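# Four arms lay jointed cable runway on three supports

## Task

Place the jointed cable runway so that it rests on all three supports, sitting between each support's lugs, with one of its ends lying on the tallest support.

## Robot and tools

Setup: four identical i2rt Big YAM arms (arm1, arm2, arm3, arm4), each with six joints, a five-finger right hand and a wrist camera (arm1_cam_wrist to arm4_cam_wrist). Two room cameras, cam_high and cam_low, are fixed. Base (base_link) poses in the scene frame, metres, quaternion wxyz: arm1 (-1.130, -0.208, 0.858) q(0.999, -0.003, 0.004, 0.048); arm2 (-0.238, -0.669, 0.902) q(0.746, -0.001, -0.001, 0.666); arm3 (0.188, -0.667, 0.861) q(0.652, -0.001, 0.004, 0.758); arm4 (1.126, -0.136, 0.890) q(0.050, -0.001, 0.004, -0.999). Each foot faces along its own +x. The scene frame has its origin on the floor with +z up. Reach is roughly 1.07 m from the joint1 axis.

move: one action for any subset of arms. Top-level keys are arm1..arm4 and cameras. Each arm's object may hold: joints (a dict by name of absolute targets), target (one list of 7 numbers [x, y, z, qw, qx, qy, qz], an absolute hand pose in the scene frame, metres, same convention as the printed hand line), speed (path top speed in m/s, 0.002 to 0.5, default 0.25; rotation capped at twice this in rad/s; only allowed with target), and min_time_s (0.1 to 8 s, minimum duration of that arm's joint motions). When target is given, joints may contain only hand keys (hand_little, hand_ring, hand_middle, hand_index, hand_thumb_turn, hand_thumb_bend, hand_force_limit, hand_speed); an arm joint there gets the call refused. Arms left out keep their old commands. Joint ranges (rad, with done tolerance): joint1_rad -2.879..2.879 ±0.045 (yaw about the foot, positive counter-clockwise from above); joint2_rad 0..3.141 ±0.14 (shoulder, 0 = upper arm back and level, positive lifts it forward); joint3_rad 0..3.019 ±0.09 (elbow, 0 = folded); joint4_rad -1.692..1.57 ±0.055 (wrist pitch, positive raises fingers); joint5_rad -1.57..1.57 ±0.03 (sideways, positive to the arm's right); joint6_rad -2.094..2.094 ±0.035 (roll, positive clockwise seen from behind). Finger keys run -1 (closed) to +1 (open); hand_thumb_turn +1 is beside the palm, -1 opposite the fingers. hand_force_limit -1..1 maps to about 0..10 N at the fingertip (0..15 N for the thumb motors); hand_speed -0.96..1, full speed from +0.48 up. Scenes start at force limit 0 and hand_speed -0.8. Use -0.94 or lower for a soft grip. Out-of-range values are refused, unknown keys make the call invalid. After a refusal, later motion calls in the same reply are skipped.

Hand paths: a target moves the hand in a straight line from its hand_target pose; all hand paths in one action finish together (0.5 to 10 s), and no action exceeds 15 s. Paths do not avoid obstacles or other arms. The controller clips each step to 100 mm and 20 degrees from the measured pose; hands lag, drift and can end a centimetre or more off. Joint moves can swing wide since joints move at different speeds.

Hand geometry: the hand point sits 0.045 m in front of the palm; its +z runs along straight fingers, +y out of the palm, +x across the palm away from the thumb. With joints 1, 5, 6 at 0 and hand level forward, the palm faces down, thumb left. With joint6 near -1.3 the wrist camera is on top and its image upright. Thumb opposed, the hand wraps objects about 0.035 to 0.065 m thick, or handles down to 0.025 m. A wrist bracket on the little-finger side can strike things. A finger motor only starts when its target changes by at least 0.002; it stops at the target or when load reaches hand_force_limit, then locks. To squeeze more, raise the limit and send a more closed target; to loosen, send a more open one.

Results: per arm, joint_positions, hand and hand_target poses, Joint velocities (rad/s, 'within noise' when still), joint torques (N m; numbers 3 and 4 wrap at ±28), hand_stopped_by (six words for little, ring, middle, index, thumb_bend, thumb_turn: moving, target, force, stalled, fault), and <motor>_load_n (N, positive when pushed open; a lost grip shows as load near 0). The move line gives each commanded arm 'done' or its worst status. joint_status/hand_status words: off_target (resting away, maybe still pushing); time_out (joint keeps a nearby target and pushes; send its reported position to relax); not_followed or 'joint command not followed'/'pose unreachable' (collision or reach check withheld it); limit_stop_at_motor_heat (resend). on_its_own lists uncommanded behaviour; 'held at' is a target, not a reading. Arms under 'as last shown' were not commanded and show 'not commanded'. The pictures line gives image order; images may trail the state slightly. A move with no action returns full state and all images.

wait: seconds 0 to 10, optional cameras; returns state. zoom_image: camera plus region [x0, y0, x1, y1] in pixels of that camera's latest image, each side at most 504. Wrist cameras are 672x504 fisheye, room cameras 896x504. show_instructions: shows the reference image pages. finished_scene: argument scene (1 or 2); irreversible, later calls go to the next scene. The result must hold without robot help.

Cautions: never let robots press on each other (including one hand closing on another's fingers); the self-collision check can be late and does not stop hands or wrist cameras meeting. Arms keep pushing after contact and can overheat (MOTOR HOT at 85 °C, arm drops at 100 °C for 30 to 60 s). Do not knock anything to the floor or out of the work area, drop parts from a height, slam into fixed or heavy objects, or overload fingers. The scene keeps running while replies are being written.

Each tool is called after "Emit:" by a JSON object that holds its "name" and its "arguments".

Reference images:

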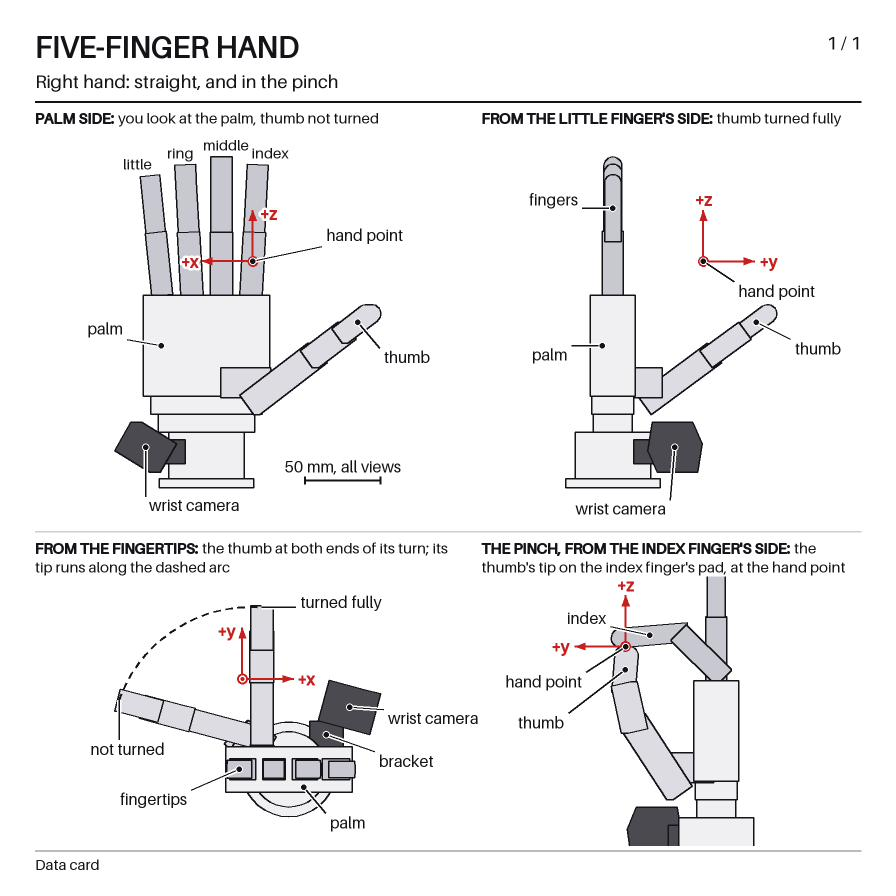

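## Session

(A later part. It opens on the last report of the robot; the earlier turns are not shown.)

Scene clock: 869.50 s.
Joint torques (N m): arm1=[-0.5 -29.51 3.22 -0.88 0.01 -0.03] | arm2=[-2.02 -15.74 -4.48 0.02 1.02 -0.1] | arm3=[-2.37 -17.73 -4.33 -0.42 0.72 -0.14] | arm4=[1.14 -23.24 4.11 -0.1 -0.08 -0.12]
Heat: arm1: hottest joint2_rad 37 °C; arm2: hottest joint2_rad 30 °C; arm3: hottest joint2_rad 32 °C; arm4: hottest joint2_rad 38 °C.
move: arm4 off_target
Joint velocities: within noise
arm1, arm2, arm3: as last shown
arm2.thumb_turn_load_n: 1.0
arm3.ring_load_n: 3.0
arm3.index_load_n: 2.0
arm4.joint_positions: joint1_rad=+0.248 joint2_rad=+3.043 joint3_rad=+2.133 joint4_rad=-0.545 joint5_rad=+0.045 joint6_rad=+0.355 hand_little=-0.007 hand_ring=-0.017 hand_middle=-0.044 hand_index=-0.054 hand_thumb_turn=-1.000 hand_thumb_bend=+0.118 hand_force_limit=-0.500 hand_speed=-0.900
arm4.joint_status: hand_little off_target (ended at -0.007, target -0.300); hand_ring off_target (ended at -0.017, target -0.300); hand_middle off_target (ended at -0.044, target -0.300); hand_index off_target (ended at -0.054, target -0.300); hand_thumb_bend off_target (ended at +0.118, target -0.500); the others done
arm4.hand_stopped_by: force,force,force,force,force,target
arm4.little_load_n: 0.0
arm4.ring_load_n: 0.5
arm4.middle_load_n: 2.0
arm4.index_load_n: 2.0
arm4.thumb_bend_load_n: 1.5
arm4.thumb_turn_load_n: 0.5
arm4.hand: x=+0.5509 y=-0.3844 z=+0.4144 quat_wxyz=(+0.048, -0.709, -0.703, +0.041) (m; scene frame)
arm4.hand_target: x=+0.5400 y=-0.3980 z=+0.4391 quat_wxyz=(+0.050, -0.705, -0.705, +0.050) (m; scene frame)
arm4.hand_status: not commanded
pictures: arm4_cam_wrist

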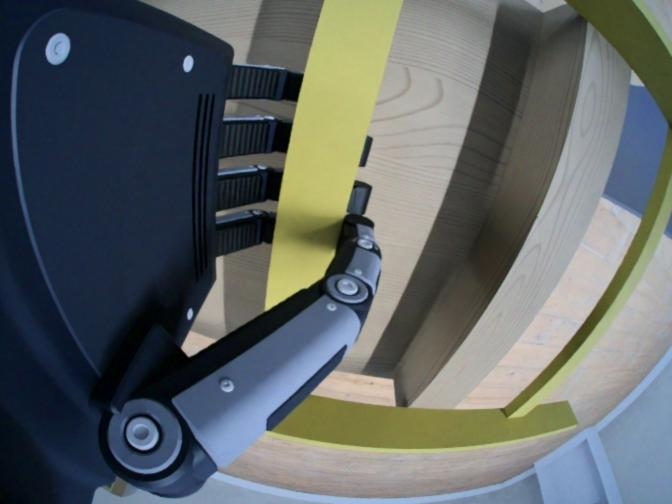

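Emit:
{"name": "move", "arguments": {"arm1": {"target": [-0.602, -0.355, 0.505, 0, 0.7071, -0.7071, 0], "speed": 0.06}, "arm2": {"target": [-0.138, -0.365, 0.493, 0, 0.7071, 0.7071, 0], "speed": 0.06}, "arm3": {"target": [0.127, -0.372, 0.491, 0, 0.7071, 0.7071, 0], "speed": 0.06}, "arm4": {"target": [0.540, -0.398, 0.509, -0.05, 0.7053, 0.7053, -0.05], "speed": 0.06}, "cameras": ["arm1_cam_wrist", "arm2_cam_wrist", "arm3_cam_wrist", "arm4_cam_wrist", "cam_low", "cam_high"]}}

Scene clock: 880.23 s.
Joint torques (N m): arm1=[-0.62 -34.26 1.21 -4.01 0.83 0.08] | arm2=[-0.79 -16.5 -4.37 -0.8 0.29 0.02] | arm3=[-0.91 -18.67 -3.88 -1.14 0.47 0.04] | arm4=[1.03 -28.57 2.24 -2.3 -0.48 -0.26]
Heat: arm1: hottest joint2_rad 37 °C; arm2: hottest joint2_rad 30 °C; arm3: hottest joint2_rad 32 °C; arm4: hottest joint2_rad 38 °C.
move: arm1 off_target; arm2 off_target; arm3 off_target; arm4 off_target
Joint velocities: within noise
arm1.joint_positions: joint1_rad=-0.378 joint2_rad=+2.832 joint3_rad=+1.797 joint4_rad=-0.519 joint5_rad=-0.032 joint6_rad=-0.300 hand_little=-0.091 hand_ring=-0.063 hand_middle=-0.035 hand_index=+0.000 hand_thumb_turn=-1.000 hand_thumb_bend=+0.036 hand_force_limit=-0.500 hand_speed=-0.900
arm1.joint_status: not commanded
arm1.hand_stopped_by: force,force,force,force,force,target
arm1.little_load_n: 10.0
arm1.ring_load_n: 4.5
arm1.middle_load_n: 1.5
arm1.index_load_n: 1.0
arm1.thumb_bend_load_n: 0.5
arm1.thumb_turn_load_n: 0.0
arm1.hand: x=-0.6134 y=-0.3435 z=+0.4391 quat_wxyz=(-0.014, +0.713, -0.701, +0.000) (m; scene frame)
arm1.hand_target: x=-0.6019 y=-0.3547 z=+0.4980 quat_wxyz=(+0.000, +0.707, -0.707, +0.000) (m; scene frame)
arm1.hand_status: off_target (0.068 m and 1.8 deg from the pose sent, 0.101 m and 1.9 deg at the start)
arm2.joint_positions: joint1_rad=+0.002 joint2_rad=+2.748 joint3_rad=+1.013 joint4_rad=+0.167 joint5_rad=-0.006 joint6_rad=-1.696 hand_little=-0.110 hand_ring=-0.073 hand_middle=-0.035 hand_index=+0.000 hand_thumb_turn=-1.000 hand_thumb_bend=+0.181 hand_force_limit=-0.500 hand_speed=-0.900
arm2.joint_status: not commanded
arm2.hand_stopped_by: force,force,force,force,force,target
arm2.little_load_n: 2.0
arm2.ring_load_n: 4.0
arm2.middle_load_n: 2.5
arm2.index_load_n: 3.5
arm2.thumb_bend_load_n: 5.5
arm2.thumb_turn_load_n: 0.5
arm2.hand: x=-0.1396 y=-0.3656 z=+0.4697 quat_wxyz=(-0.002, +0.702, +0.712, +0.000) (m; scene frame)
arm2.hand_target: x=-0.1379 y=-0.3655 z=+0.4912 quat_wxyz=(+0.000, +0.707, +0.707, +0.000) (m; scene frame)
arm2.hand_status: off_target (0.023 m and 0.8 deg from the pose sent, 0.089 m and 1.5 deg at the start)
arm3.joint_positions: joint1_rad=+0.217 joint2_rad=+2.605 joint3_rad=+0.963 joint4_rad=+0.112 joint5_rad=-0.003 joint6_rad=-1.220 hand_little=-0.026 hand_ring=-0.017 hand_middle=-0.016 hand_index=+0.000 hand_thumb_turn=-1.000 hand_thumb_bend=+0.171 hand_force_limit=-0.500 hand_speed=-0.900
arm3.joint_status: not commanded
arm3.hand_stopped_by: force,force,force,force,force,target
arm3.little_load_n: 2.5
arm3.ring_load_n: 2.0
arm3.middle_load_n: 3.0
arm3.index_load_n: 1.0
arm3.thumb_bend_load_n: 0.0
arm3.thumb_turn_load_n: 0.0
arm3.hand: x=+0.1163 y=-0.3590 z=+0.4730 quat_wxyz=(-0.018, +0.701, +0.713, +0.003) (m; scene frame)
arm3.hand_target: x=+0.1268 y=-0.3722 z=+0.4895 quat_wxyz=(+0.000, +0.707, +0.707, +0.000) (m; scene frame)
arm3.hand_status: off_target (0.025 m and 2.2 deg from the pose sent, 0.085 m and 1.9 deg at the start)
arm4.joint_positions: joint1_rad=+0.248 joint2_rad=+2.957 joint3_rad=+2.009 joint4_rad=-0.500 joint5_rad=+0.056 joint6_rad=+0.366 hand_little=-0.007 hand_ring=-0.017 hand_middle=-0.044 hand_index=-0.054 hand_thumb_turn=-1.000 hand_thumb_bend=+0.119 hand_force_limit=-0.500 hand_speed=-0.900
arm4.joint_status: not commanded
arm4.hand_stopped_by: force,force,force,force,force,target
arm4.little_load_n: 1.5
arm4.ring_load_n: 2.0
arm4.middle_load_n: 5.5
arm4.index_load_n: 5.5
arm4.thumb_bend_load_n: 2.5
arm4.thumb_turn_load_n: 0.0
arm4.hand: x=+0.5574 y=-0.3802 z=+0.4385 quat_wxyz=(+0.055, -0.713, -0.698, +0.043) (m; scene frame)
arm4.hand_target: x=+0.5390 y=-0.3984 z=+0.5017 quat_wxyz=(+0.050, -0.705, -0.705, +0.050) (m; scene frame)
arm4.hand_status: off_target (0.075 m and 1.5 deg from the pose sent, 0.096 m and 1.1 deg at the start)
pictures: arm1_cam_wrist, arm2_cam_wrist, arm3_cam_wrist, arm4_cam_wrist, cam_high, cam_low

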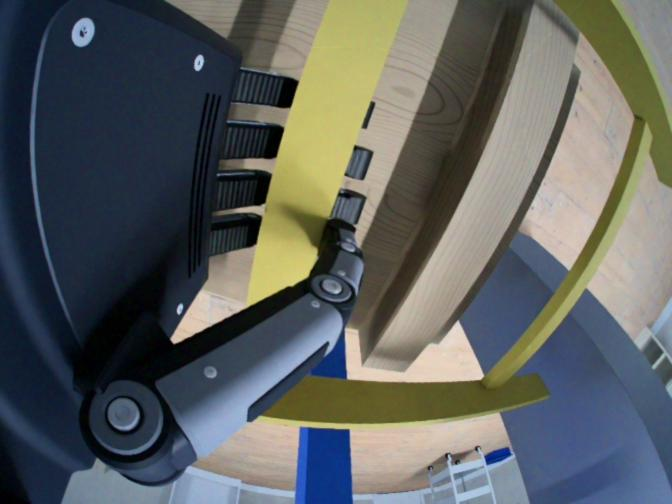

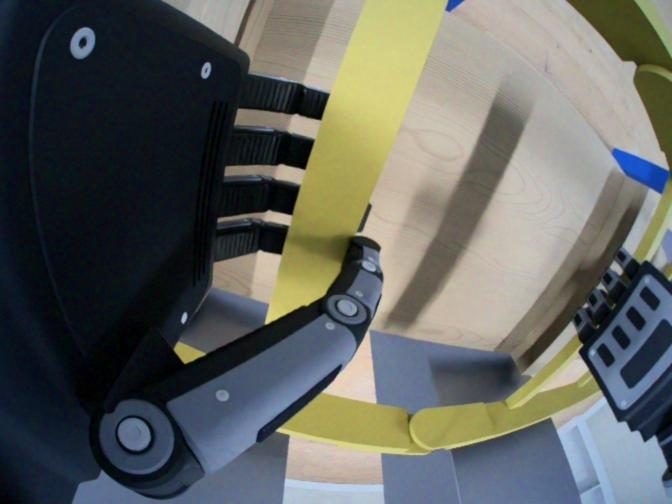

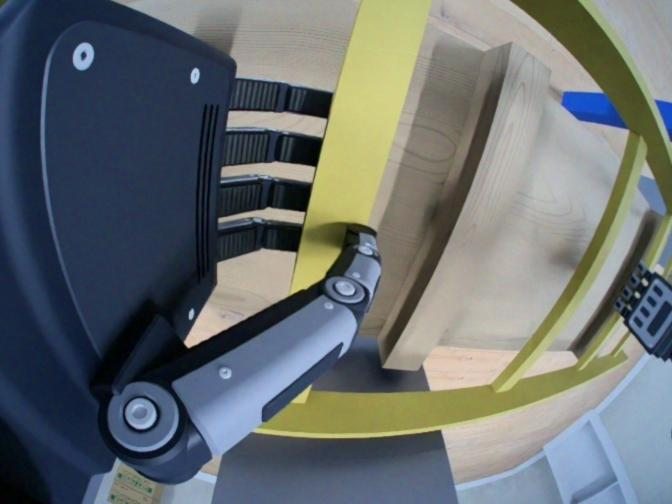

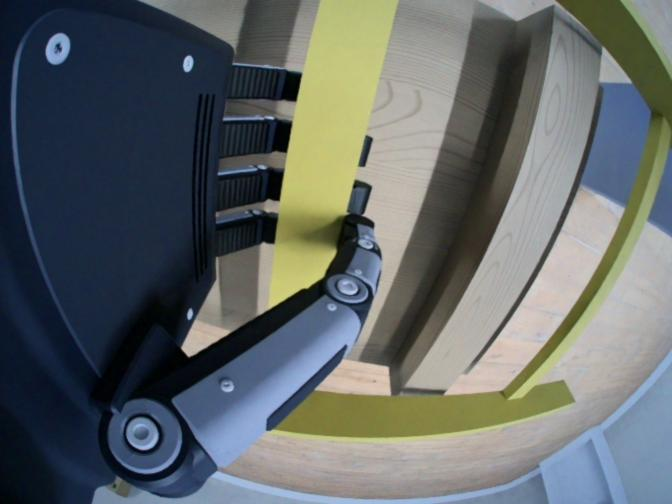

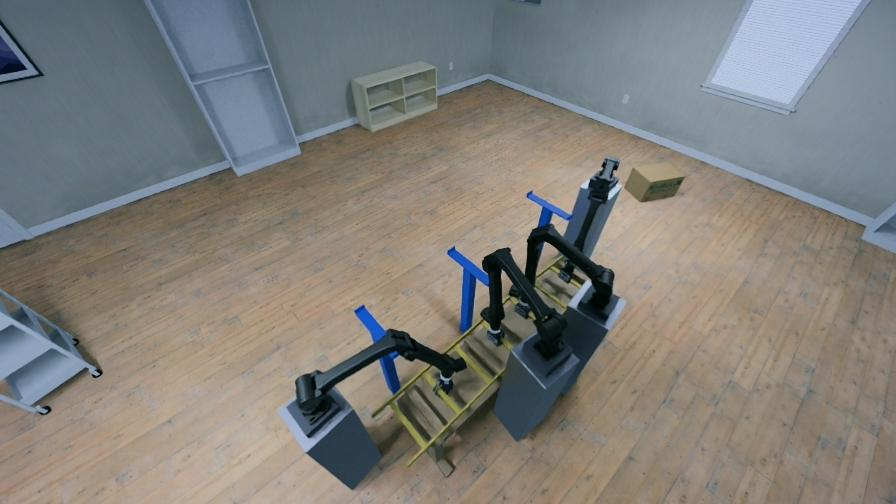

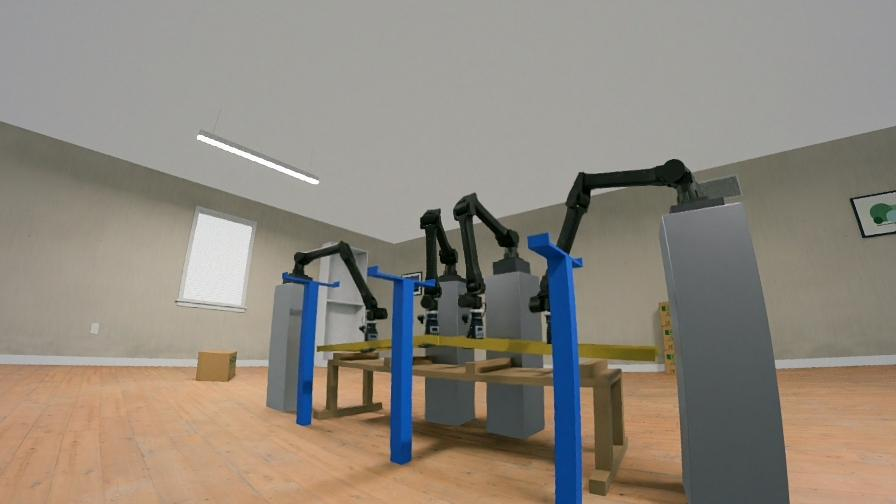

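Emit:
{"name": "move", "arguments": {"arm1": {"target": [-0.602, -0.355, 0.57, 0, 0.7071, -0.7071, 0], "speed": 0.08}, "arm2": {"target": [-0.138, -0.365, 0.513, 0, 0.7071, 0.7071, 0], "speed": 0.08}, "arm3": {"target": [0.127, -0.372, 0.511, 0, 0.7071, 0.7071, 0], "speed": 0.08}, "arm4": {"target": [0.540, -0.398, 0.58, -0.05, 0.7053, 0.7053, -0.05], "speed": 0.08}, "cameras": ["cam_low"]}}

Scene clock: 893.13 s.
Joint torques (N m): arm1=[-0.85 -35.72 1.7 -5.14 0.71 0.06] | arm2=[-0.85 -16.67 -3.93 -0.54 0.48 0.05] | arm3=[-1.2 -18.08 -3.32 -1.24 0.32 0.04] | arm4=[0.97 -30.33 3.04 -3.36 -0.45 -0.26]
Heat: arm1: hottest joint2_rad 37 °C; arm2: hottest joint2_rad 30 °C; arm3: hottest joint2_rad 33 °C; arm4: hottest joint2_rad 42 °C.
move: arm1 off_target; arm2 off_target; arm3 off_target; arm4 off_target
Joint velocities: within noise
arm1.joint_positions: joint1_rad=-0.378 joint2_rad=+2.714 joint3_rad=+1.703 joint4_rad=-0.549 joint5_rad=-0.028 joint6_rad=-0.300 hand_little=-0.091 hand_ring=-0.063 hand_middle=-0.035 hand_index=+0.000 hand_thumb_turn=-1.000 hand_thumb_bend=+0.036 hand_force_limit=-0.500 hand_speed=-0.900
arm1.joint_status: not commanded
arm1.hand_stopped_by: force,force,force,force,force,target
arm1.little_load_n: 7.0
arm1.ring_load_n: 5.0
arm1.middle_load_n: 1.5
arm1.index_load_n: 1.0
arm1.thumb_bend_load_n: 0.5
arm1.thumb_turn_load_n: 0.0
arm1.hand: x=-0.6160 y=-0.3429 z=+0.4882 quat_wxyz=(-0.010, +0.713, -0.701, -0.003) (m; scene frame)
arm1.hand_target: x=-0.6021 y=-0.3543 z=+0.5601 quat_wxyz=(-0.001, +0.707, -0.707, +0.001) (m; scene frame)
arm1.hand_status: off_target (0.084 m and 1.6 deg from the pose sent, 0.132 m and 1.8 deg at the start)
arm2.joint_positions: joint1_rad=+0.002 joint2_rad=+2.684 joint3_rad=+0.966 joint4_rad=+0.148 joint5_rad=-0.011 joint6_rad=-1.696 hand_little=-0.110 hand_ring=-0.073 hand_middle=-0.035 hand_index=+0.000 hand_thumb_turn=-1.000 hand_thumb_bend=+0.181 hand_force_limit=-0.500 hand_speed=-0.900
arm2.joint_status: not commanded
arm2.hand_stopped_by: force,force,force,force,force,target
arm2.little_load_n: 1.0
arm2.ring_load_n: 3.0
arm2.middle_load_n: 1.5
arm2.index_load_n: 3.5
arm2.thumb_bend_load_n: 4.0
arm2.thumb_turn_load_n: 1.0
arm2.hand: x=-0.1406 y=-0.3655 z=+0.4923 quat_wxyz=(-0.004, +0.702, +0.712, -0.002) (m; scene frame)
arm2.hand_target: x=-0.1380 y=-0.3653 z=+0.5116 quat_wxyz=(+0.000, +0.707, +0.707, +0.000) (m; scene frame)
arm2.hand_status: off_target (0.021 m and 0.9 deg from the pose sent, 0.043 m and 0.8 deg at the start)
arm3.joint_positions: joint1_rad=+0.215 joint2_rad=+2.544 joint3_rad=+0.925 joint4_rad=+0.087 joint5_rad=-0.001 joint6_rad=-1.222 hand_little=-0.026 hand_ring=-0.017 hand_middle=-0.016 hand_index=+0.000 hand_thumb_turn=-1.000 hand_thumb_bend=+0.171 hand_force_limit=-0.500 hand_speed=-0.900
arm3.joint_status: not commanded
arm3.hand_stopped_by: force,force,force,force,force,target
arm3.little_load_n: 2.0
arm3.ring_load_n: 2.0
arm3.middle_load_n: 2.5
arm3.index_load_n: 1.0
arm3.thumb_bend_load_n: 0.0
arm3.thumb_turn_load_n: 0.0
arm3.hand: x=+0.1174 y=-0.3587 z=+0.4945 quat_wxyz=(-0.016, +0.701, +0.713, +0.004) (m; scene frame)
arm3.hand_target: x=+0.1268 y=-0.3721 z=+0.5096 quat_wxyz=(+0.000, +0.707, +0.707, +0.000) (m; scene frame)
arm3.hand_status: off_target (0.023 m and 2.1 deg from the pose sent, 0.042 m and 2.3 deg at the start)
arm4.joint_positions: joint1_rad=+0.248 joint2_rad=+2.827 joint3_rad=+1.886 joint4_rad=-0.511 joint5_rad=+0.055 joint6_rad=+0.366 hand_little=-0.007 hand_ring=-0.017 hand_middle=-0.044 hand_index=-0.054 hand_thumb_turn=-1.000 hand_thumb_bend=+0.118 hand_force_limit=-0.500 hand_speed=-0.900
arm4.joint_status: not commanded
arm4.hand_stopped_by: force,force,force,force,force,target
arm4.little_load_n: 2.0
arm4.ring_load_n: 2.0
arm4.middle_load_n: 5.5
arm4.index_load_n: 5.5
arm4.thumb_bend_load_n: 1.0
arm4.thumb_turn_load_n: 0.0
arm4.hand: x=+0.5605 y=-0.3798 z=+0.4895 quat_wxyz=(+0.053, -0.713, -0.698, +0.041) (m; scene frame)
arm4.hand_target: x=+0.5391 y=-0.3984 z=+0.5694 quat_wxyz=(+0.050, -0.705, -0.705, +0.050) (m; scene frame)
arm4.hand_status: off_target (0.095 m and 1.6 deg from the pose sent, 0.144 m and 1.5 deg at the start; pose on its path clipped on 19 of 54 steps)
pictures: cam_low

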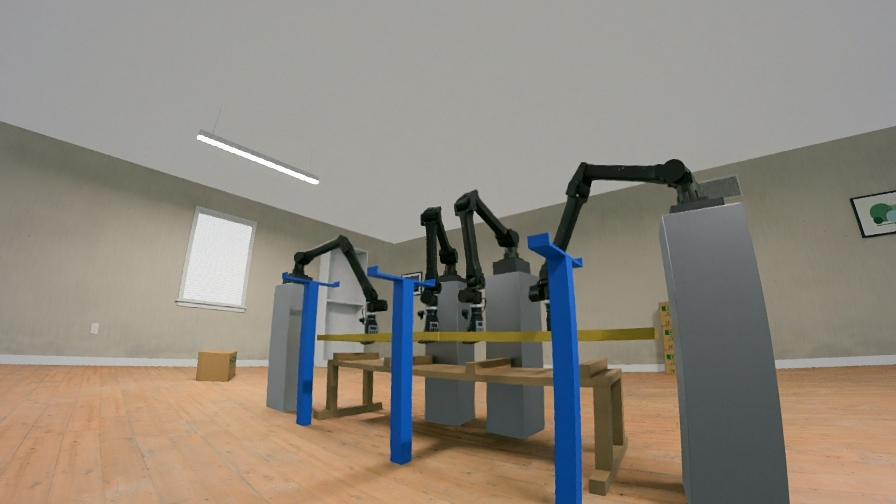

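Emit:
{"name": "move", "arguments": {"arm1": {"target": [-0.602, -0.385, 0.71, 0, 0.7071, -0.7071, 0], "speed": 0.1}, "arm2": {"target": [-0.138, -0.395, 0.663, 0, 0.7071, 0.7071, 0], "speed": 0.1}, "arm3": {"target": [0.127, -0.402, 0.661, 0, 0.7071, 0.7071, 0], "speed": 0.1}, "arm4": {"target": [0.540, -0.428, 0.72, -0.025, 0.7067, 0.7067, -0.025], "speed": 0.1}, "cameras": ["cam_low", "cam_high"]}}

Scene clock: 916.60 s.
Joint torques (N m): arm1=[-1.85 -37.07 3.92 -5.39 0.74 0.18] | arm2=[-0.44 -13.74 -1.95 -0.94 0 0.1] | arm3=[0.5 -16.56 -0.84 -1.85 0.82 0.24] | arm4=[1.49 -30.86 4.56 -3.93 -0.55 -0.26]
Heat: arm1: hottest joint2_rad 38 °C; arm2: hottest joint2_rad 32 °C; arm3: hottest joint2_rad 34 °C; arm4: hottest joint2_rad 42 °C.
move: arm1 off_target; arm2 off_target; arm3 off_target; arm4 off_target
Joint velocities: within noise
arm1.joint_positions: joint1_rad=-0.411 joint2_rad=+2.481 joint3_rad=+1.637 joint4_rad=-0.740 joint5_rad=-0.030 joint6_rad=-0.357 hand_little=-0.090 hand_ring=-0.063 hand_middle=-0.036 hand_index=+0.000 hand_thumb_turn=-1.000 hand_thumb_bend=+0.036 hand_force_limit=-0.500 hand_speed=-0.900
arm1.joint_status: not commanded
arm1.hand_stopped_by: force,force,force,force,force,target
arm1.little_load_n: 17.0
arm1.ring_load_n: 5.5
arm1.middle_load_n: 0.5
arm1.index_load_n: 2.5
arm1.thumb_bend_load_n: 0.0
arm1.thumb_turn_load_n: 0.0
arm1.hand: x=-0.6093 y=-0.3666 z=+0.6119 quat_wxyz=(-0.006, +0.721, -0.693, -0.013) (m; scene frame)
arm1.hand_target: x=-0.6025 y=-0.3838 z=+0.6975 quat_wxyz=(-0.001, +0.707, -0.707, +0.001) (m; scene frame)
arm1.hand_status: off_target (0.100 m and 2.8 deg from the pose sent, 0.226 m and 1.6 deg at the start; pose on its path clipped on 78 of 87 steps)
arm2.joint_positions: joint1_rad=-0.019 joint2_rad=+2.200 joint3_rad=+0.657 joint4_rad=-0.028 joint5_rad=+0.001 joint6_rad=-1.712 hand_little=-0.110 hand_ring=-0.073 hand_middle=-0.035 hand_index=+0.000 hand_thumb_turn=-1.000 hand_thumb_bend=+0.182 hand_force_limit=-0.500 hand_speed=-0.900
arm2.joint_status: not commanded
arm2.hand_stopped_by: force,force,force,force,force,target
arm2.little_load_n: 0.0
arm2.ring_load_n: 1.5
arm2.middle_load_n: 2.0
arm2.index_load_n: 4.0
arm2.thumb_bend_load_n: 7.0
arm2.thumb_turn_load_n: 1.0
arm2.hand: x=-0.1352 y=-0.3919 z=+0.6491 quat_wxyz=(+0.001, +0.704, +0.710, +0.001) (m; scene frame)
arm2.hand_target: x=-0.1378 y=-0.3952 z=+0.6619 quat_wxyz=(+0.000, +0.707, +0.707, +0.000) (m; scene frame)
arm2.hand_status: off_target (0.014 m and 0.5 deg from the pose sent, 0.173 m and 0.9 deg at the start)
arm3.joint_positions: joint1_rad=+0.230 joint2_rad=+2.062 joint3_rad=+0.670 joint4_rad=-0.134 joint5_rad=-0.011 joint6_rad=-1.207 hand_little=-0.026 hand_ring=-0.017 hand_middle=-0.016 hand_index=+0.000 hand_thumb_turn=-1.000 hand_thumb_bend=+0.171 hand_force_limit=-0.500 hand_speed=-0.900
arm3.joint_status: not commanded
arm3.hand_stopped_by: force,force,force,force,force,target
arm3.little_load_n: 2.5
arm3.ring_load_n: 2.0
arm3.middle_load_n: 4.5
arm3.index_load_n: 3.5
arm3.thumb_bend_load_n: 0.0
arm3.thumb_turn_load_n: 0.0
arm3.hand: x=+0.1203 y=-0.3835 z=+0.6446 quat_wxyz=(-0.021, +0.701, +0.712, +0.000) (m; scene frame)
arm3.hand_target: x=+0.1272 y=-0.4016 z=+0.6588 quat_wxyz=(+0.000, +0.707, +0.707, +0.000) (m; scene frame)
arm3.hand_status: off_target (0.026 m and 2.6 deg from the pose sent, 0.172 m and 2.1 deg at the start)
arm4.joint_positions: joint1_rad=+0.265 joint2_rad=+2.688 joint3_rad=+1.886 joint4_rad=-0.719 joint5_rad=+0.033 joint6_rad=+0.392 hand_little=-0.007 hand_ring=-0.017 hand_middle=-0.044 hand_index=-0.053 hand_thumb_turn=-1.000 hand_thumb_bend=+0.118 hand_force_limit=-0.500 hand_speed=-0.900
arm4.joint_status: not commanded
arm4.hand_stopped_by: force,force,force,force,force,target
arm4.little_load_n: 1.0
arm4.ring_load_n: 1.5
arm4.middle_load_n: 6.0
arm4.index_load_n: 9.0
arm4.thumb_bend_load_n: 0.0
arm4.thumb_turn_load_n: 0.0
arm4.hand: x=+0.5558 y=-0.3994 z=+0.5784 quat_wxyz=(+0.029, -0.716, -0.697, +0.014) (m; scene frame)
arm4.hand_target: x=+0.5442 y=-0.4194 z=+0.6650 quat_wxyz=(+0.025, -0.707, -0.707, +0.026) (m; scene frame)
arm4.hand_status: off_target (0.145 m and 2.0 deg from the pose sent, 0.236 m and 3.9 deg at the start; pose on its path clipped on 82 of 87 steps)
pictures: cam_high, cam_low

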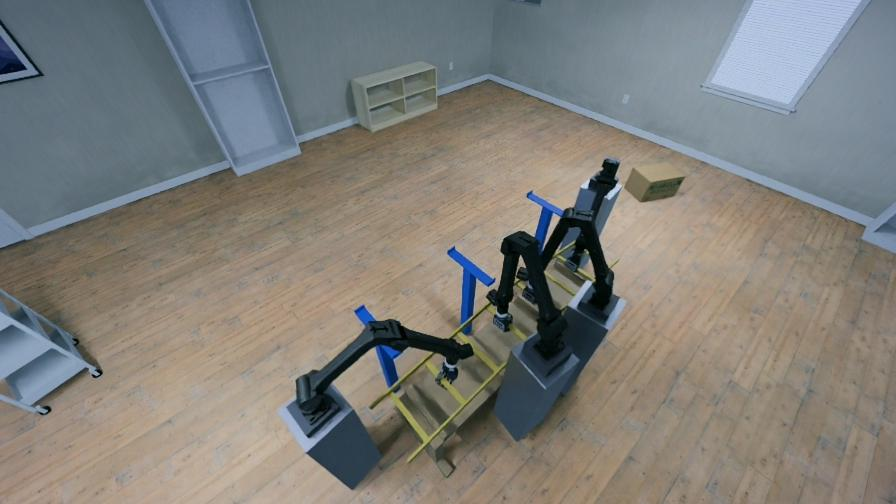

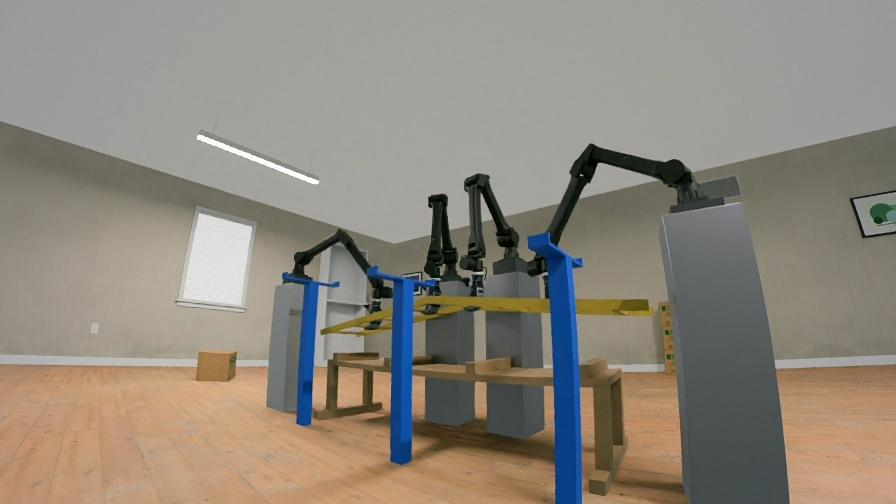

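Emit:
{"name": "move", "arguments": {"arm1": {"target": [-0.602, -0.385, 0.785, 0, 0.7071, -0.7071, 0], "speed": 0.06}, "arm2": {"target": [-0.138, -0.395, 0.713, 0, 0.7071, 0.7071, 0], "speed": 0.06}, "arm3": {"target": [0.127, -0.402, 0.713, 0, 0.7071, 0.7071, 0], "speed": 0.06}, "arm4": {"target": [0.540, -0.428, 0.79, -0.025, 0.7067, 0.7067, -0.025], "speed": 0.06}, "cameras": ["cam_low"]}}

Scene clock: 940.97 s.
Joint torques (N m): arm1=[-1.38 -36.89 4.74 -5.46 0.72 0.19] | arm2=[-0.15 -13.16 -0.25 -1.26 -0.09 0.11] | arm3=[0.03 -15.09 0.84 -2.37 1.02 0.21] | arm4=[0.97 -31.03 5.03 -3.84 -0.49 -0.35]
Heat: arm1: hottest joint2_rad 41 °C; arm2: hottest joint2_rad 31 °C; arm3: hottest joint2_rad 34 °C; arm4: hottest joint2_rad 43 °C.
move: arm1 off_target; arm2 off_target; arm3 off_target; arm4 off_target
Joint velocities: within noise
arm1.joint_positions: joint1_rad=-0.412 joint2_rad=+2.404 joint3_rad=+1.621 joint4_rad=-0.804 joint5_rad=-0.029 joint6_rad=-0.357 hand_little=-0.090 hand_ring=-0.063 hand_middle=-0.036 hand_index=+0.000 hand_thumb_turn=-1.000 hand_thumb_bend=+0.036 hand_force_limit=-0.500 hand_speed=-0.900
arm1.joint_status: not commanded
arm1.hand_stopped_by: force,force,force,force,force,target
arm1.little_load_n: 17.5
arm1.ring_load_n: 8.0
arm1.middle_load_n: 0.5
arm1.index_load_n: 1.5
arm1.thumb_bend_load_n: 0.0
arm1.thumb_turn_load_n: 0.0
arm1.hand: x=-0.6081 y=-0.3671 z=+0.6536 quat_wxyz=(-0.005, +0.721, -0.693, -0.014) (m; scene frame)
arm1.hand_target: x=-0.6038 y=-0.3796 z=+0.7402 quat_wxyz=(-0.001, +0.707, -0.707, +0.001) (m; scene frame)
arm1.hand_status: off_target (0.133 m and 2.9 deg from the pose sent, 0.174 m and 2.8 deg at the start; pose on its path clipped on 71 of 81 steps)
arm2.joint_positions: joint1_rad=-0.019 joint2_rad=+2.015 joint3_rad=+0.614 joint4_rad=-0.168 joint5_rad=+0.004 joint6_rad=-1.712 hand_little=-0.110 hand_ring=-0.073 hand_middle=-0.035 hand_index=+0.000 hand_thumb_turn=-1.000 hand_thumb_bend=+0.182 hand_force_limit=-0.500 hand_speed=-0.900
arm2.joint_status: not commanded
arm2.hand_stopped_by: force,force,force,force,force,target
arm2.little_load_n: 0.5
arm2.ring_load_n: 2.0
arm2.middle_load_n: 2.5
arm2.index_load_n: 5.0
arm2.thumb_bend_load_n: 6.0
arm2.thumb_turn_load_n: 1.0
arm2.hand: x=-0.1348 y=-0.3915 z=+0.7011 quat_wxyz=(+0.002, +0.704, +0.710, +0.003) (m; scene frame)
arm2.hand_target: x=-0.1378 y=-0.3951 z=+0.7121 quat_wxyz=(+0.000, +0.707, +0.707, +0.000) (m; scene frame)
arm2.hand_status: off_target (0.013 m and 0.6 deg from the pose sent, 0.064 m and 0.5 deg at the start)
arm3.joint_positions: joint1_rad=+0.234 joint2_rad=+1.887 joint3_rad=+0.646 joint4_rad=-0.284 joint5_rad=-0.015 joint6_rad=-1.202 hand_little=-0.026 hand_ring=-0.017 hand_middle=-0.016 hand_index=+0.000 hand_thumb_turn=-1.000 hand_thumb_bend=+0.171 hand_force_limit=-0.500 hand_speed=-0.900
arm3.joint_status: not commanded
arm3.hand_stopped_by: force,force,force,force,force,target
arm3.little_load_n: 2.5
arm3.ring_load_n: 2.5
arm3.middle_load_n: 5.0
arm3.index_load_n: 4.0
arm3.thumb_bend_load_n: 0.0
arm3.thumb_turn_load_n: 0.0
arm3.hand: x=+0.1184 y=-0.3839 z=+0.6959 quat_wxyz=(-0.023, +0.702, +0.712, -0.002) (m; scene frame)
arm3.hand_target: x=+0.1271 y=-0.4014 z=+0.7105 quat_wxyz=(+0.000, +0.707, +0.707, +0.000) (m; scene frame)
arm3.hand_status: off_target (0.026 m and 2.7 deg from the pose sent, 0.071 m and 2.6 deg at the start)
arm4.joint_positions: joint1_rad=+0.266 joint2_rad=+2.612 joint3_rad=+1.857 joint4_rad=-0.769 joint5_rad=+0.032 joint6_rad=+0.397 hand_little=-0.007 hand_ring=-0.017 hand_middle=-0.044 hand_index=-0.053 hand_thumb_turn=-1.000 hand_thumb_bend=+0.118 hand_force_limit=-0.500 hand_speed=-0.900
arm4.joint_status: not commanded
arm4.hand_stopped_by: force,force,force,force,force,target
arm4.little_load_n: 1.0
arm4.ring_load_n: 1.0
arm4.middle_load_n: 8.5
arm4.index_load_n: 10.0
arm4.thumb_bend_load_n: -0.5
arm4.thumb_turn_load_n: 0.0
arm4.hand: x=+0.5533 y=-0.4022 z=+0.6193 quat_wxyz=(+0.028, -0.717, -0.696, +0.013) (m; scene frame)
arm4.hand_target: x=+0.5448 y=-0.4175 z=+0.7070 quat_wxyz=(+0.025, -0.707, -0.707, +0.026) (m; scene frame)
arm4.hand_status: off_target (0.173 m and 2.2 deg from the pose sent, 0.214 m and 2.0 deg at the start; pose on its path clipped on 76 of 81 steps)
pictures: cam_low

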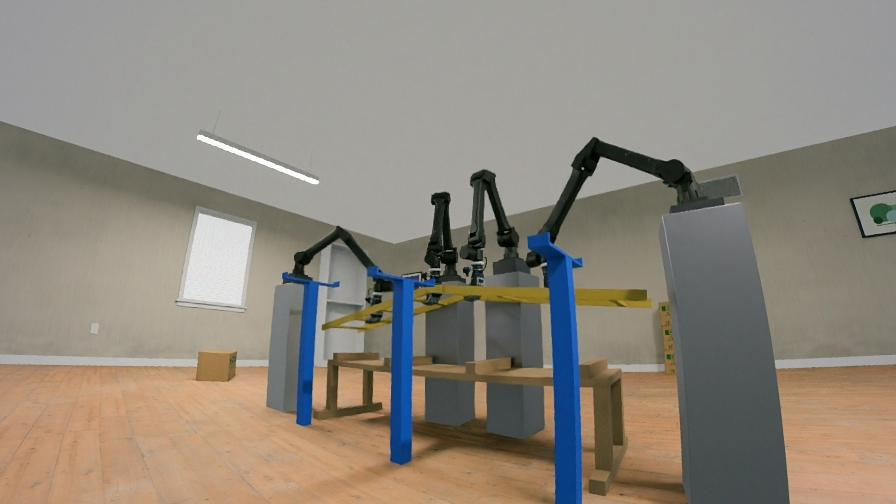

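Emit:
{"name": "move", "arguments": {"arm1": {"joints": {"joint2_rad": 2.145, "joint3_rad": 1.607, "joint4_rad": -1.033}, "min_time_s": 2}, "arm4": {"joints": {"joint2_rad": 2.359, "joint3_rad": 1.886, "joint4_rad": -1.07}, "min_time_s": 2}, "cameras": ["cam_low"]}}

Scene clock: 1005.80 s.
Joint torques (N m): arm1=[-0.91 -39 5.59 -5.6 0.56 0.23] | arm2=[-0.03 -11.93 -0.24 -0.92 0.35 0.01] | arm3=[-0.03 -15.21 1.01 -2.24 0.44 0.24] | arm4=[1.14 -32.03 8.9 -4.53 -0.11 -0.38]
Heat: arm1: hottest joint2_rad 52 °C; arm2: hottest joint2_rad 31 °C; arm3: hottest joint2_rad 33 °C; arm4: hottest joint2_rad 52 °C.
move: arm1 time_out; arm4 time_out
Joint velocities: within noise
arm1.joint_positions: joint1_rad=-0.412 joint2_rad=+2.316 joint3_rad=+1.609 joint4_rad=-0.910 joint5_rad=-0.025 joint6_rad=-0.357 hand_little=-0.090 hand_ring=-0.063 hand_middle=-0.035 hand_index=+0.000 hand_thumb_turn=-1.000 hand_thumb_bend=+0.036 hand_force_limit=-0.500 hand_speed=-0.900
arm1.joint_status: joint2_rad time_out (moved -0.088 of -0.259); joint4_rad time_out (moved -0.106 of -0.229); the others done
arm1.hand_stopped_by: force,force,force,force,force,target
arm1.little_load_n: 10.5
arm1.ring_load_n: 4.0
arm1.middle_load_n: 1.5
arm1.index_load_n: 2.0
arm1.thumb_bend_load_n: 0.0
arm1.thumb_turn_load_n: 0.0
arm1.on_its_own: joint2_rad reads +2.316 and still pushes toward +2.145 since a time_out; joint4_rad reads -0.910 and still pushes toward -1.033 since a time_out
arm1.hand: x=-0.6151 y=-0.3656 z=+0.7051 quat_wxyz=(+0.003, +0.720, -0.693, -0.027) (m; scene frame)
arm1.hand_target: x=-0.6116 y=-0.3763 z=+0.8028 quat_wxyz=(+0.001, +0.707, -0.707, -0.002) (m; scene frame)
arm1.hand_status: not commanded
arm2, arm3: as last shown
arm2.joint_positions: joint1_rad=-0.019 joint2_rad=+2.008 joint3_rad=+0.614 joint4_rad=-0.171 joint5_rad=-0.008 joint6_rad=-1.707 hand_little=-0.110 hand_ring=-0.073 hand_middle=-0.035 hand_index=+0.001 hand_thumb_turn=-1.000 hand_thumb_bend=+0.182 hand_force_limit=-0.500 hand_speed=-0.900
arm2.little_load_n: 0.0
arm2.ring_load_n: 0.5
arm2.middle_load_n: 1.0
arm2.thumb_bend_load_n: 4.5
arm2.hand: x=-0.1370 y=-0.3901 z=+0.7023 quat_wxyz=(-0.004, +0.706, +0.708, +0.001) (m; scene frame)
arm3.joint_positions: joint1_rad=+0.234 joint2_rad=+1.881 joint3_rad=+0.646 joint4_rad=-0.288 joint5_rad=-0.002 joint6_rad=-1.202 hand_little=-0.026 hand_ring=-0.017 hand_middle=-0.016 hand_index=+0.001 hand_thumb_turn=-1.000 hand_thumb_bend=+0.171 hand_force_limit=-0.500 hand_speed=-0.900
arm3.little_load_n: 0.0
arm3.ring_load_n: 0.5
arm3.middle_load_n: 4.5
arm3.index_load_n: 5.5
arm3.hand: x=+0.1206 y=-0.3825 z=+0.6980 quat_wxyz=(-0.021, +0.702, +0.712, +0.005) (m; scene frame)
arm3.hand_target: x=+0.1270 y=-0.4014 z=+0.7105 quat_wxyz=(+0.000, +0.707, +0.707, +0.000) (m; scene frame)
arm4.joint_positions: joint1_rad=+0.267 joint2_rad=+2.517 joint3_rad=+1.857 joint4_rad=-0.948 joint5_rad=+0.022 joint6_rad=+0.398 hand_little=-0.007 hand_ring=-0.017 hand_middle=-0.044 hand_index=-0.054 hand_thumb_turn=-1.000 hand_thumb_bend=+0.118 hand_force_limit=-0.500 hand_speed=-0.900
arm4.joint_status: joint2_rad time_out (moved -0.096 of -0.253); joint4_rad time_out (moved -0.179 of -0.301); the others done
arm4.hand_stopped_by: force,force,force,force,force,target
arm4.little_load_n: 4.0
arm4.ring_load_n: 3.0
arm4.middle_load_n: 4.5
arm4.index_load_n: 3.0
arm4.thumb_bend_load_n: 0.0
arm4.thumb_turn_load_n: 0.0
arm4.on_its_own: joint2_rad reads +2.517 and still pushes toward +2.359 since a time_out; joint4_rad reads -0.948 and still pushes toward -1.070 since a time_out
arm4.hand: x=+0.5666 y=-0.4001 z=+0.6847 quat_wxyz=(+0.006, -0.718, -0.696, -0.023) (m; scene frame)
arm4.hand_target: x=+0.5477 y=-0.4170 z=+0.7943 quat_wxyz=(+0.017, -0.707, -0.707, +0.007) (m; scene frame)
arm4.hand_status: not commanded
pictures: cam_low

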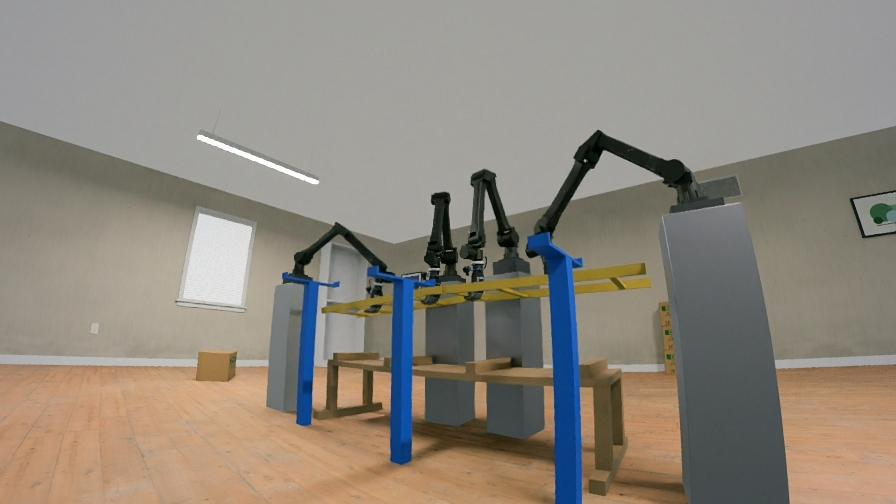

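Emit:
{"name": "move", "arguments": {"arm1": {"joints": {"joint2_rad": 1.935, "joint3_rad": 1.813, "joint4_rad": -1.449}, "min_time_s": 3.2}, "arm2": {"target": [-0.138, -0.395, 0.912, 0, 0.7071, 0.7071, 0], "speed": 0.065}, "arm3": {"target": [0.127, -0.402, 0.912, 0, 0.7071, 0.7071, 0], "speed": 0.065}, "arm4": {"joints": {"joint2_rad": 2.14, "joint3_rad": 2.086, "joint4_rad": -1.517}, "min_time_s": 3.2}, "cameras": ["cam_low", "cam_high"]}}

Scene clock: 1027.17 s.
Joint torques (N m): arm1=[-0.79 -37.95 12.79 -6.91 0.34 0.31] | arm2=[-0.67 -9.23 7.23 -2.21 0.07 0.02] | arm3=[-0.44 -10.99 10.62 -3.54 0.9 0.24] | arm4=[0.03 -33.03 15.28 -5.35 0.29 -0.54]
Heat: arm1: hottest joint2_rad 49 °C; arm2: hottest joint2_rad 31 °C; arm3: hottest joint2_rad 33 °C; arm4: hottest joint2_rad 58 °C.
move: arm1 time_out; arm2 off_target; arm3 off_target; arm4 time_out
Joint velocities: within noise
arm1.joint_positions: joint1_rad=-0.422 joint2_rad=+2.105 joint3_rad=+1.743 joint4_rad=-1.303 joint5_rad=-0.019 joint6_rad=-0.367 hand_little=-0.090 hand_ring=-0.063 hand_middle=-0.035 hand_index=+0.000 hand_thumb_turn=-1.000 hand_thumb_bend=+0.036 hand_force_limit=-0.500 hand_speed=-0.900
arm1.joint_status: joint2_rad time_out (moved -0.211 of -0.381); joint4_rad time_out (moved -0.392 of -0.539); the others done
arm1.hand_stopped_by: force,force,force,force,force,target
arm1.little_load_n: 16.0
arm1.ring_load_n: 6.5
arm1.middle_load_n: 0.5
arm1.index_load_n: 3.0
arm1.thumb_bend_load_n: 0.0
arm1.thumb_turn_load_n: 0.0
arm1.on_its_own: joint2_rad reads +2.105 and still pushes toward +1.935 since a time_out; joint4_rad reads -1.303 and still pushes toward -1.449 since a time_out
arm1.hand: x=-0.6172 y=-0.3711 z=+0.8811 quat_wxyz=(+0.016, +0.720, -0.692, -0.047) (m; scene frame)
arm1.hand_target: x=-0.6227 y=-0.3709 z=+1.0010 quat_wxyz=(+0.001, +0.707, -0.707, -0.002) (m; scene frame)
arm1.hand_status: not commanded
arm2.joint_positions: joint1_rad=-0.019 joint2_rad=+1.394 joint3_rad=+0.644 joint4_rad=-0.842 joint5_rad=-0.001 joint6_rad=-1.708 hand_little=-0.110 hand_ring=-0.073 hand_middle=-0.036 hand_index=+0.001 hand_thumb_turn=-1.000 hand_thumb_bend=+0.182 hand_force_limit=-0.500 hand_speed=-0.900
arm2.joint_status: not commanded
arm2.hand_stopped_by: force,force,force,force,force,target
arm2.little_load_n: 0.0
arm2.ring_load_n: 0.0
arm2.middle_load_n: 0.5
arm2.index_load_n: 10.0
arm2.thumb_bend_load_n: 6.0
arm2.thumb_turn_load_n: 2.5
arm2.hand: x=-0.1382 y=-0.4065 z=+0.8895 quat_wxyz=(+0.007, +0.705, +0.709, -0.007) (m; scene frame)
arm2.hand_target: x=-0.1377 y=-0.3954 z=+0.9107 quat_wxyz=(+0.000, +0.707, +0.707, +0.000) (m; scene frame)
arm2.hand_status: off_target (0.025 m and 1.2 deg from the pose sent, 0.210 m and 0.5 deg at the start)
arm3.joint_positions: joint1_rad=+0.240 joint2_rad=+1.350 joint3_rad=+0.737 joint4_rad=-0.932 joint5_rad=-0.014 joint6_rad=-1.200 hand_little=-0.026 hand_ring=-0.017 hand_middle=-0.016 hand_index=+0.001 hand_thumb_turn=-1.000 hand_thumb_bend=+0.171 hand_force_limit=-0.500 hand_speed=-0.900
arm3.joint_status: not commanded
arm3.hand_stopped_by: force,force,force,force,force,target
arm3.little_load_n: 0.0
arm3.ring_load_n: 0.0
arm3.middle_load_n: 2.5
arm3.index_load_n: 8.5
arm3.thumb_bend_load_n: 0.5
arm3.thumb_turn_load_n: 0.0
arm3.hand: x=+0.1234 y=-0.3975 z=+0.8843 quat_wxyz=(-0.013, +0.700, +0.714, -0.005) (m; scene frame)
arm3.hand_target: x=+0.1271 y=-0.4015 z=+0.9095 quat_wxyz=(-0.001, +0.707, +0.707, +0.000) (m; scene frame)
arm3.hand_status: off_target (0.028 m and 1.9 deg from the pose sent, 0.215 m and 2.6 deg at the start)
arm4.joint_positions: joint1_rad=+0.279 joint2_rad=+2.310 joint3_rad=+1.998 joint4_rad=-1.379 joint5_rad=+0.012 joint6_rad=+0.414 hand_little=-0.007 hand_ring=-0.017 hand_middle=-0.044 hand_index=-0.054 hand_thumb_turn=-1.000 hand_thumb_bend=+0.118 hand_force_limit=-0.500 hand_speed=-0.900
arm4.joint_status: joint2_rad time_out (moved -0.206 of -0.377); joint4_rad time_out (moved -0.431 of -0.569); the others done
arm4.hand_stopped_by: force,force,force,force,force,target
arm4.little_load_n: 9.0
arm4.ring_load_n: 4.0
arm4.middle_load_n: 7.0
arm4.index_load_n: 2.0
arm4.thumb_bend_load_n: 0.0
arm4.thumb_turn_load_n: 0.0
arm4.on_its_own: joint2_rad reads +2.310 and still pushes toward +2.140 since a time_out; joint4_rad reads -1.379 and still pushes toward -1.517 since a time_out
arm4.hand: x=+0.5723 y=-0.4103 z=+0.8747 quat_wxyz=(-0.014, -0.718, -0.694, -0.060) (m; scene frame)
arm4.hand_target: x=+0.5681 y=-0.4107 z=+1.0126 quat_wxyz=(+0.012, -0.707, -0.707, -0.006) (m; scene frame)
arm4.hand_status: not commanded
pictures: cam_high, cam_low

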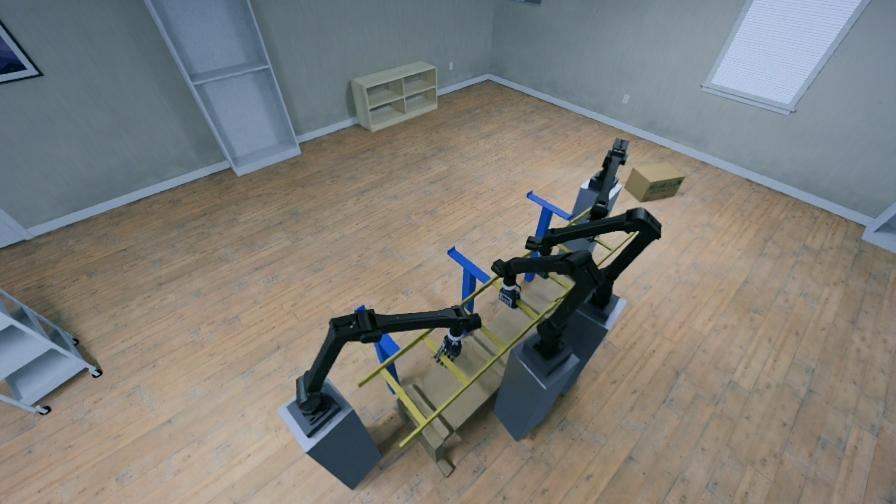

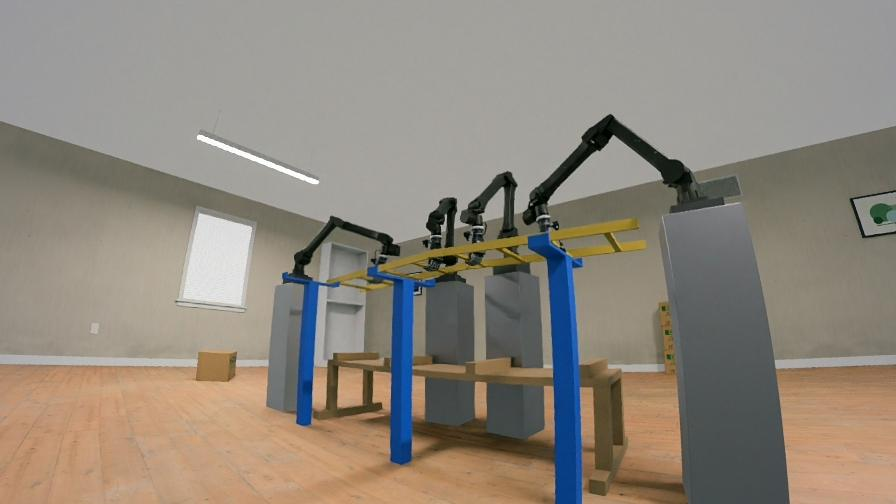

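Emit:
{"name": "move", "arguments": {"arm1": {"joints": {"joint2_rad": 1.86, "joint3_rad": 1.805, "joint4_rad": -1.516}, "min_time_s": 1.2}, "arm2": {"target": [-0.138, -0.395, 0.955, 0, 0.7071, 0.7071, 0], "speed": 0.05}, "arm3": {"target": [0.127, -0.402, 0.955, 0, 0.7071, 0.7071, 0], "speed": 0.05}, "arm4": {"joints": {"joint2_rad": 2.133, "joint3_rad": 2.157, "joint4_rad": -1.595}, "min_time_s": 1.2}, "cameras": ["cam_low", "arm1_cam_wrist", "arm4_cam_wrist"]}}

Scene clock: 1058.40 s.
Joint torques (N m): arm1=[-0.26 -38.36 12.36 -7.79 0.35 0.24] | arm2=[-0.5 -8.41 8.57 -2.29 0.4 0.06] | arm3=[-0.67 -11.69 12.12 -3.77 1.18 0.22] | arm4=[0.03 -33.67 16.17 -5.44 0.31 -0.54]
Heat: arm1: hottest joint2_rad 51 °C; arm2: hottest joint2_rad 30 °C; arm3: hottest joint2_rad 33 °C; arm4: hottest joint2_rad 62 °C.
move: arm1 time_out; arm2 off_target; arm3 off_target; arm4 time_out
Joint velocities: within noise
arm1.joint_positions: joint1_rad=-0.423 joint2_rad=+2.039 joint3_rad=+1.743 joint4_rad=-1.347 joint5_rad=-0.019 joint6_rad=-0.361 hand_little=-0.090 hand_ring=-0.063 hand_middle=-0.036 hand_index=+0.000 hand_thumb_turn=-1.000 hand_thumb_bend=+0.036 hand_force_limit=-0.500 hand_speed=-0.900
arm1.joint_status: joint2_rad time_out (moved -0.067 of -0.245); joint4_rad time_out (moved -0.044 of -0.213); the others done
arm1.hand_stopped_by: force,force,force,force,force,target
arm1.little_load_n: 16.0
arm1.ring_load_n: 5.0
arm1.middle_load_n: 0.5
arm1.index_load_n: 3.5
arm1.thumb_bend_load_n: 0.0
arm1.thumb_turn_load_n: 0.0
arm1.on_its_own: joint2_rad reads +2.039 and still pushes toward +1.860 since a time_out; joint4_rad reads -1.347 and still pushes toward -1.516 since a time_out
arm1.hand: x=-0.6224 y=-0.3688 z=+0.9193 quat_wxyz=(+0.011, +0.718, -0.695, -0.037) (m; scene frame)
arm1.hand_target: x=-0.6442 y=-0.3632 z=+1.0402 quat_wxyz=(+0.001, +0.707, -0.707, -0.002) (m; scene frame)
arm1.hand_status: not commanded
arm2.joint_positions: joint1_rad=-0.019 joint2_rad=+1.312 joint3_rad=+0.700 joint4_rad=-0.987 joint5_rad=-0.009 joint6_rad=-1.710 hand_little=-0.110 hand_ring=-0.073 hand_middle=-0.036 hand_index=+0.001 hand_thumb_turn=-1.000 hand_thumb_bend=+0.182 hand_force_limit=-0.500 hand_speed=-0.900
arm2.joint_status: not commanded
arm2.hand_stopped_by: force,force,force,force,force,target
arm2.little_load_n: 0.0
arm2.ring_load_n: 0.0
arm2.middle_load_n: 0.0
arm2.index_load_n: 10.0
arm2.thumb_bend_load_n: 7.0
arm2.thumb_turn_load_n: 3.0
arm2.hand: x=-0.1399 y=-0.4067 z=+0.9288 quat_wxyz=(+0.006, +0.705, +0.709, -0.013) (m; scene frame)
arm2.hand_target: x=-0.1378 y=-0.3954 z=+0.9536 quat_wxyz=(+0.000, +0.707, +0.707, +0.000) (m; scene frame)
arm2.hand_status: off_target (0.029 m and 1.7 deg from the pose sent, 0.066 m and 1.2 deg at the start)
arm3.joint_positions: joint1_rad=+0.245 joint2_rad=+1.297 joint3_rad=+0.799 joint4_rad=-1.054 joint5_rad=-0.020 joint6_rad=-1.195 hand_little=-0.026 hand_ring=-0.017 hand_middle=-0.016 hand_index=+0.001 hand_thumb_turn=-1.000 hand_thumb_bend=+0.171 hand_force_limit=-0.500 hand_speed=-0.900
arm3.joint_status: not commanded
arm3.hand_stopped_by: force,force,force,force,force,target
arm3.little_load_n: 0.0
arm3.ring_load_n: 0.0
arm3.middle_load_n: 2.0
arm3.index_load_n: 10.0
arm3.thumb_bend_load_n: 0.0
arm3.thumb_turn_load_n: 0.0
arm3.hand: x=+0.1206 y=-0.3977 z=+0.9201 quat_wxyz=(-0.011, +0.700, +0.714, -0.009) (m; scene frame)
arm3.hand_target: x=+0.1269 y=-0.4015 z=+0.9515 quat_wxyz=(-0.001, +0.707, +0.707, +0.000) (m; scene frame)
arm3.hand_status: off_target (0.036 m and 2.0 deg from the pose sent, 0.071 m and 2.0 deg at the start)
arm4.joint_positions: joint1_rad=+0.279 joint2_rad=+2.309 joint3_rad=+2.061 joint4_rad=-1.455 joint5_rad=+0.011 joint6_rad=+0.414 hand_little=-0.007 hand_ring=-0.017 hand_middle=-0.044 hand_index=-0.054 hand_thumb_turn=-1.000 hand_thumb_bend=+0.118 hand_force_limit=-0.500 hand_speed=-0.900
arm4.joint_status: joint2_rad time_out (moved -0.001 of -0.177); joint3_rad time_out (moved +0.063 of +0.159); joint4_rad time_out (moved -0.076 of -0.216)
arm4.hand_stopped_by: force,force,force,force,force,target
arm4.little_load_n: 9.0
arm4.ring_load_n: 5.0
arm4.middle_load_n: 7.5
arm4.index_load_n: 2.0
arm4.thumb_bend_load_n: 0.0
arm4.thumb_turn_load_n: 0.0
arm4.on_its_own: joint2_rad reads +2.309 and still pushes toward +2.133 since a time_out; joint3_rad reads +2.061 and still pushes toward +2.157 since a time_out; joint4_rad reads -1.455 and still pushes toward -1.595 since a time_out
arm4.hand: x=+0.5694 y=-0.4123 z=+0.8995 quat_wxyz=(-0.016, -0.717, -0.694, -0.065) (m; scene frame)
arm4.hand_target: x=+0.5694 y=-0.4105 z=+1.0443 quat_wxyz=(+0.012, -0.707, -0.707, -0.005) (m; scene frame)
arm4.hand_status: not commanded
pictures: arm1_cam_wrist, arm4_cam_wrist, cam_low

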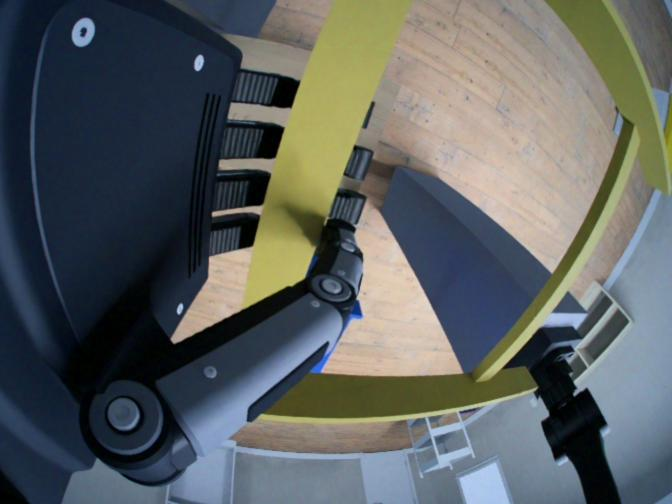

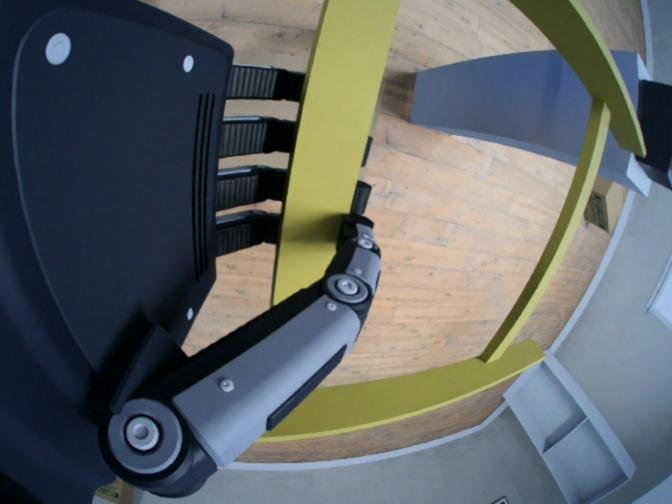

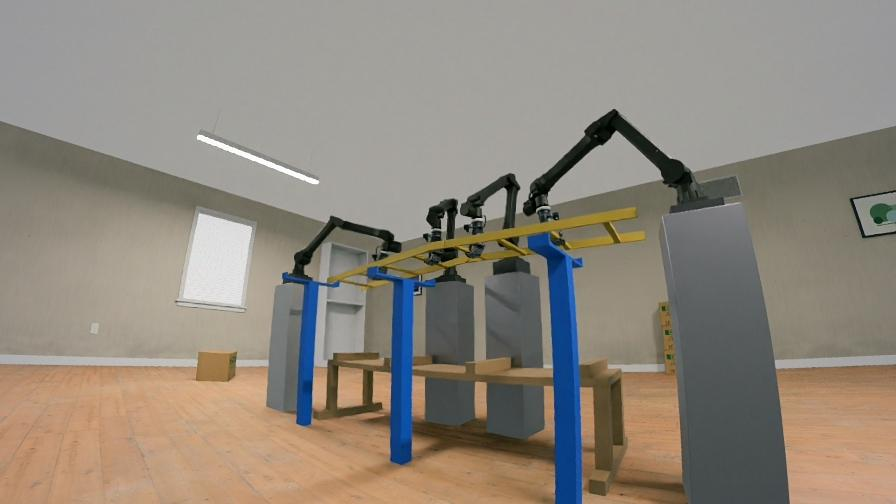

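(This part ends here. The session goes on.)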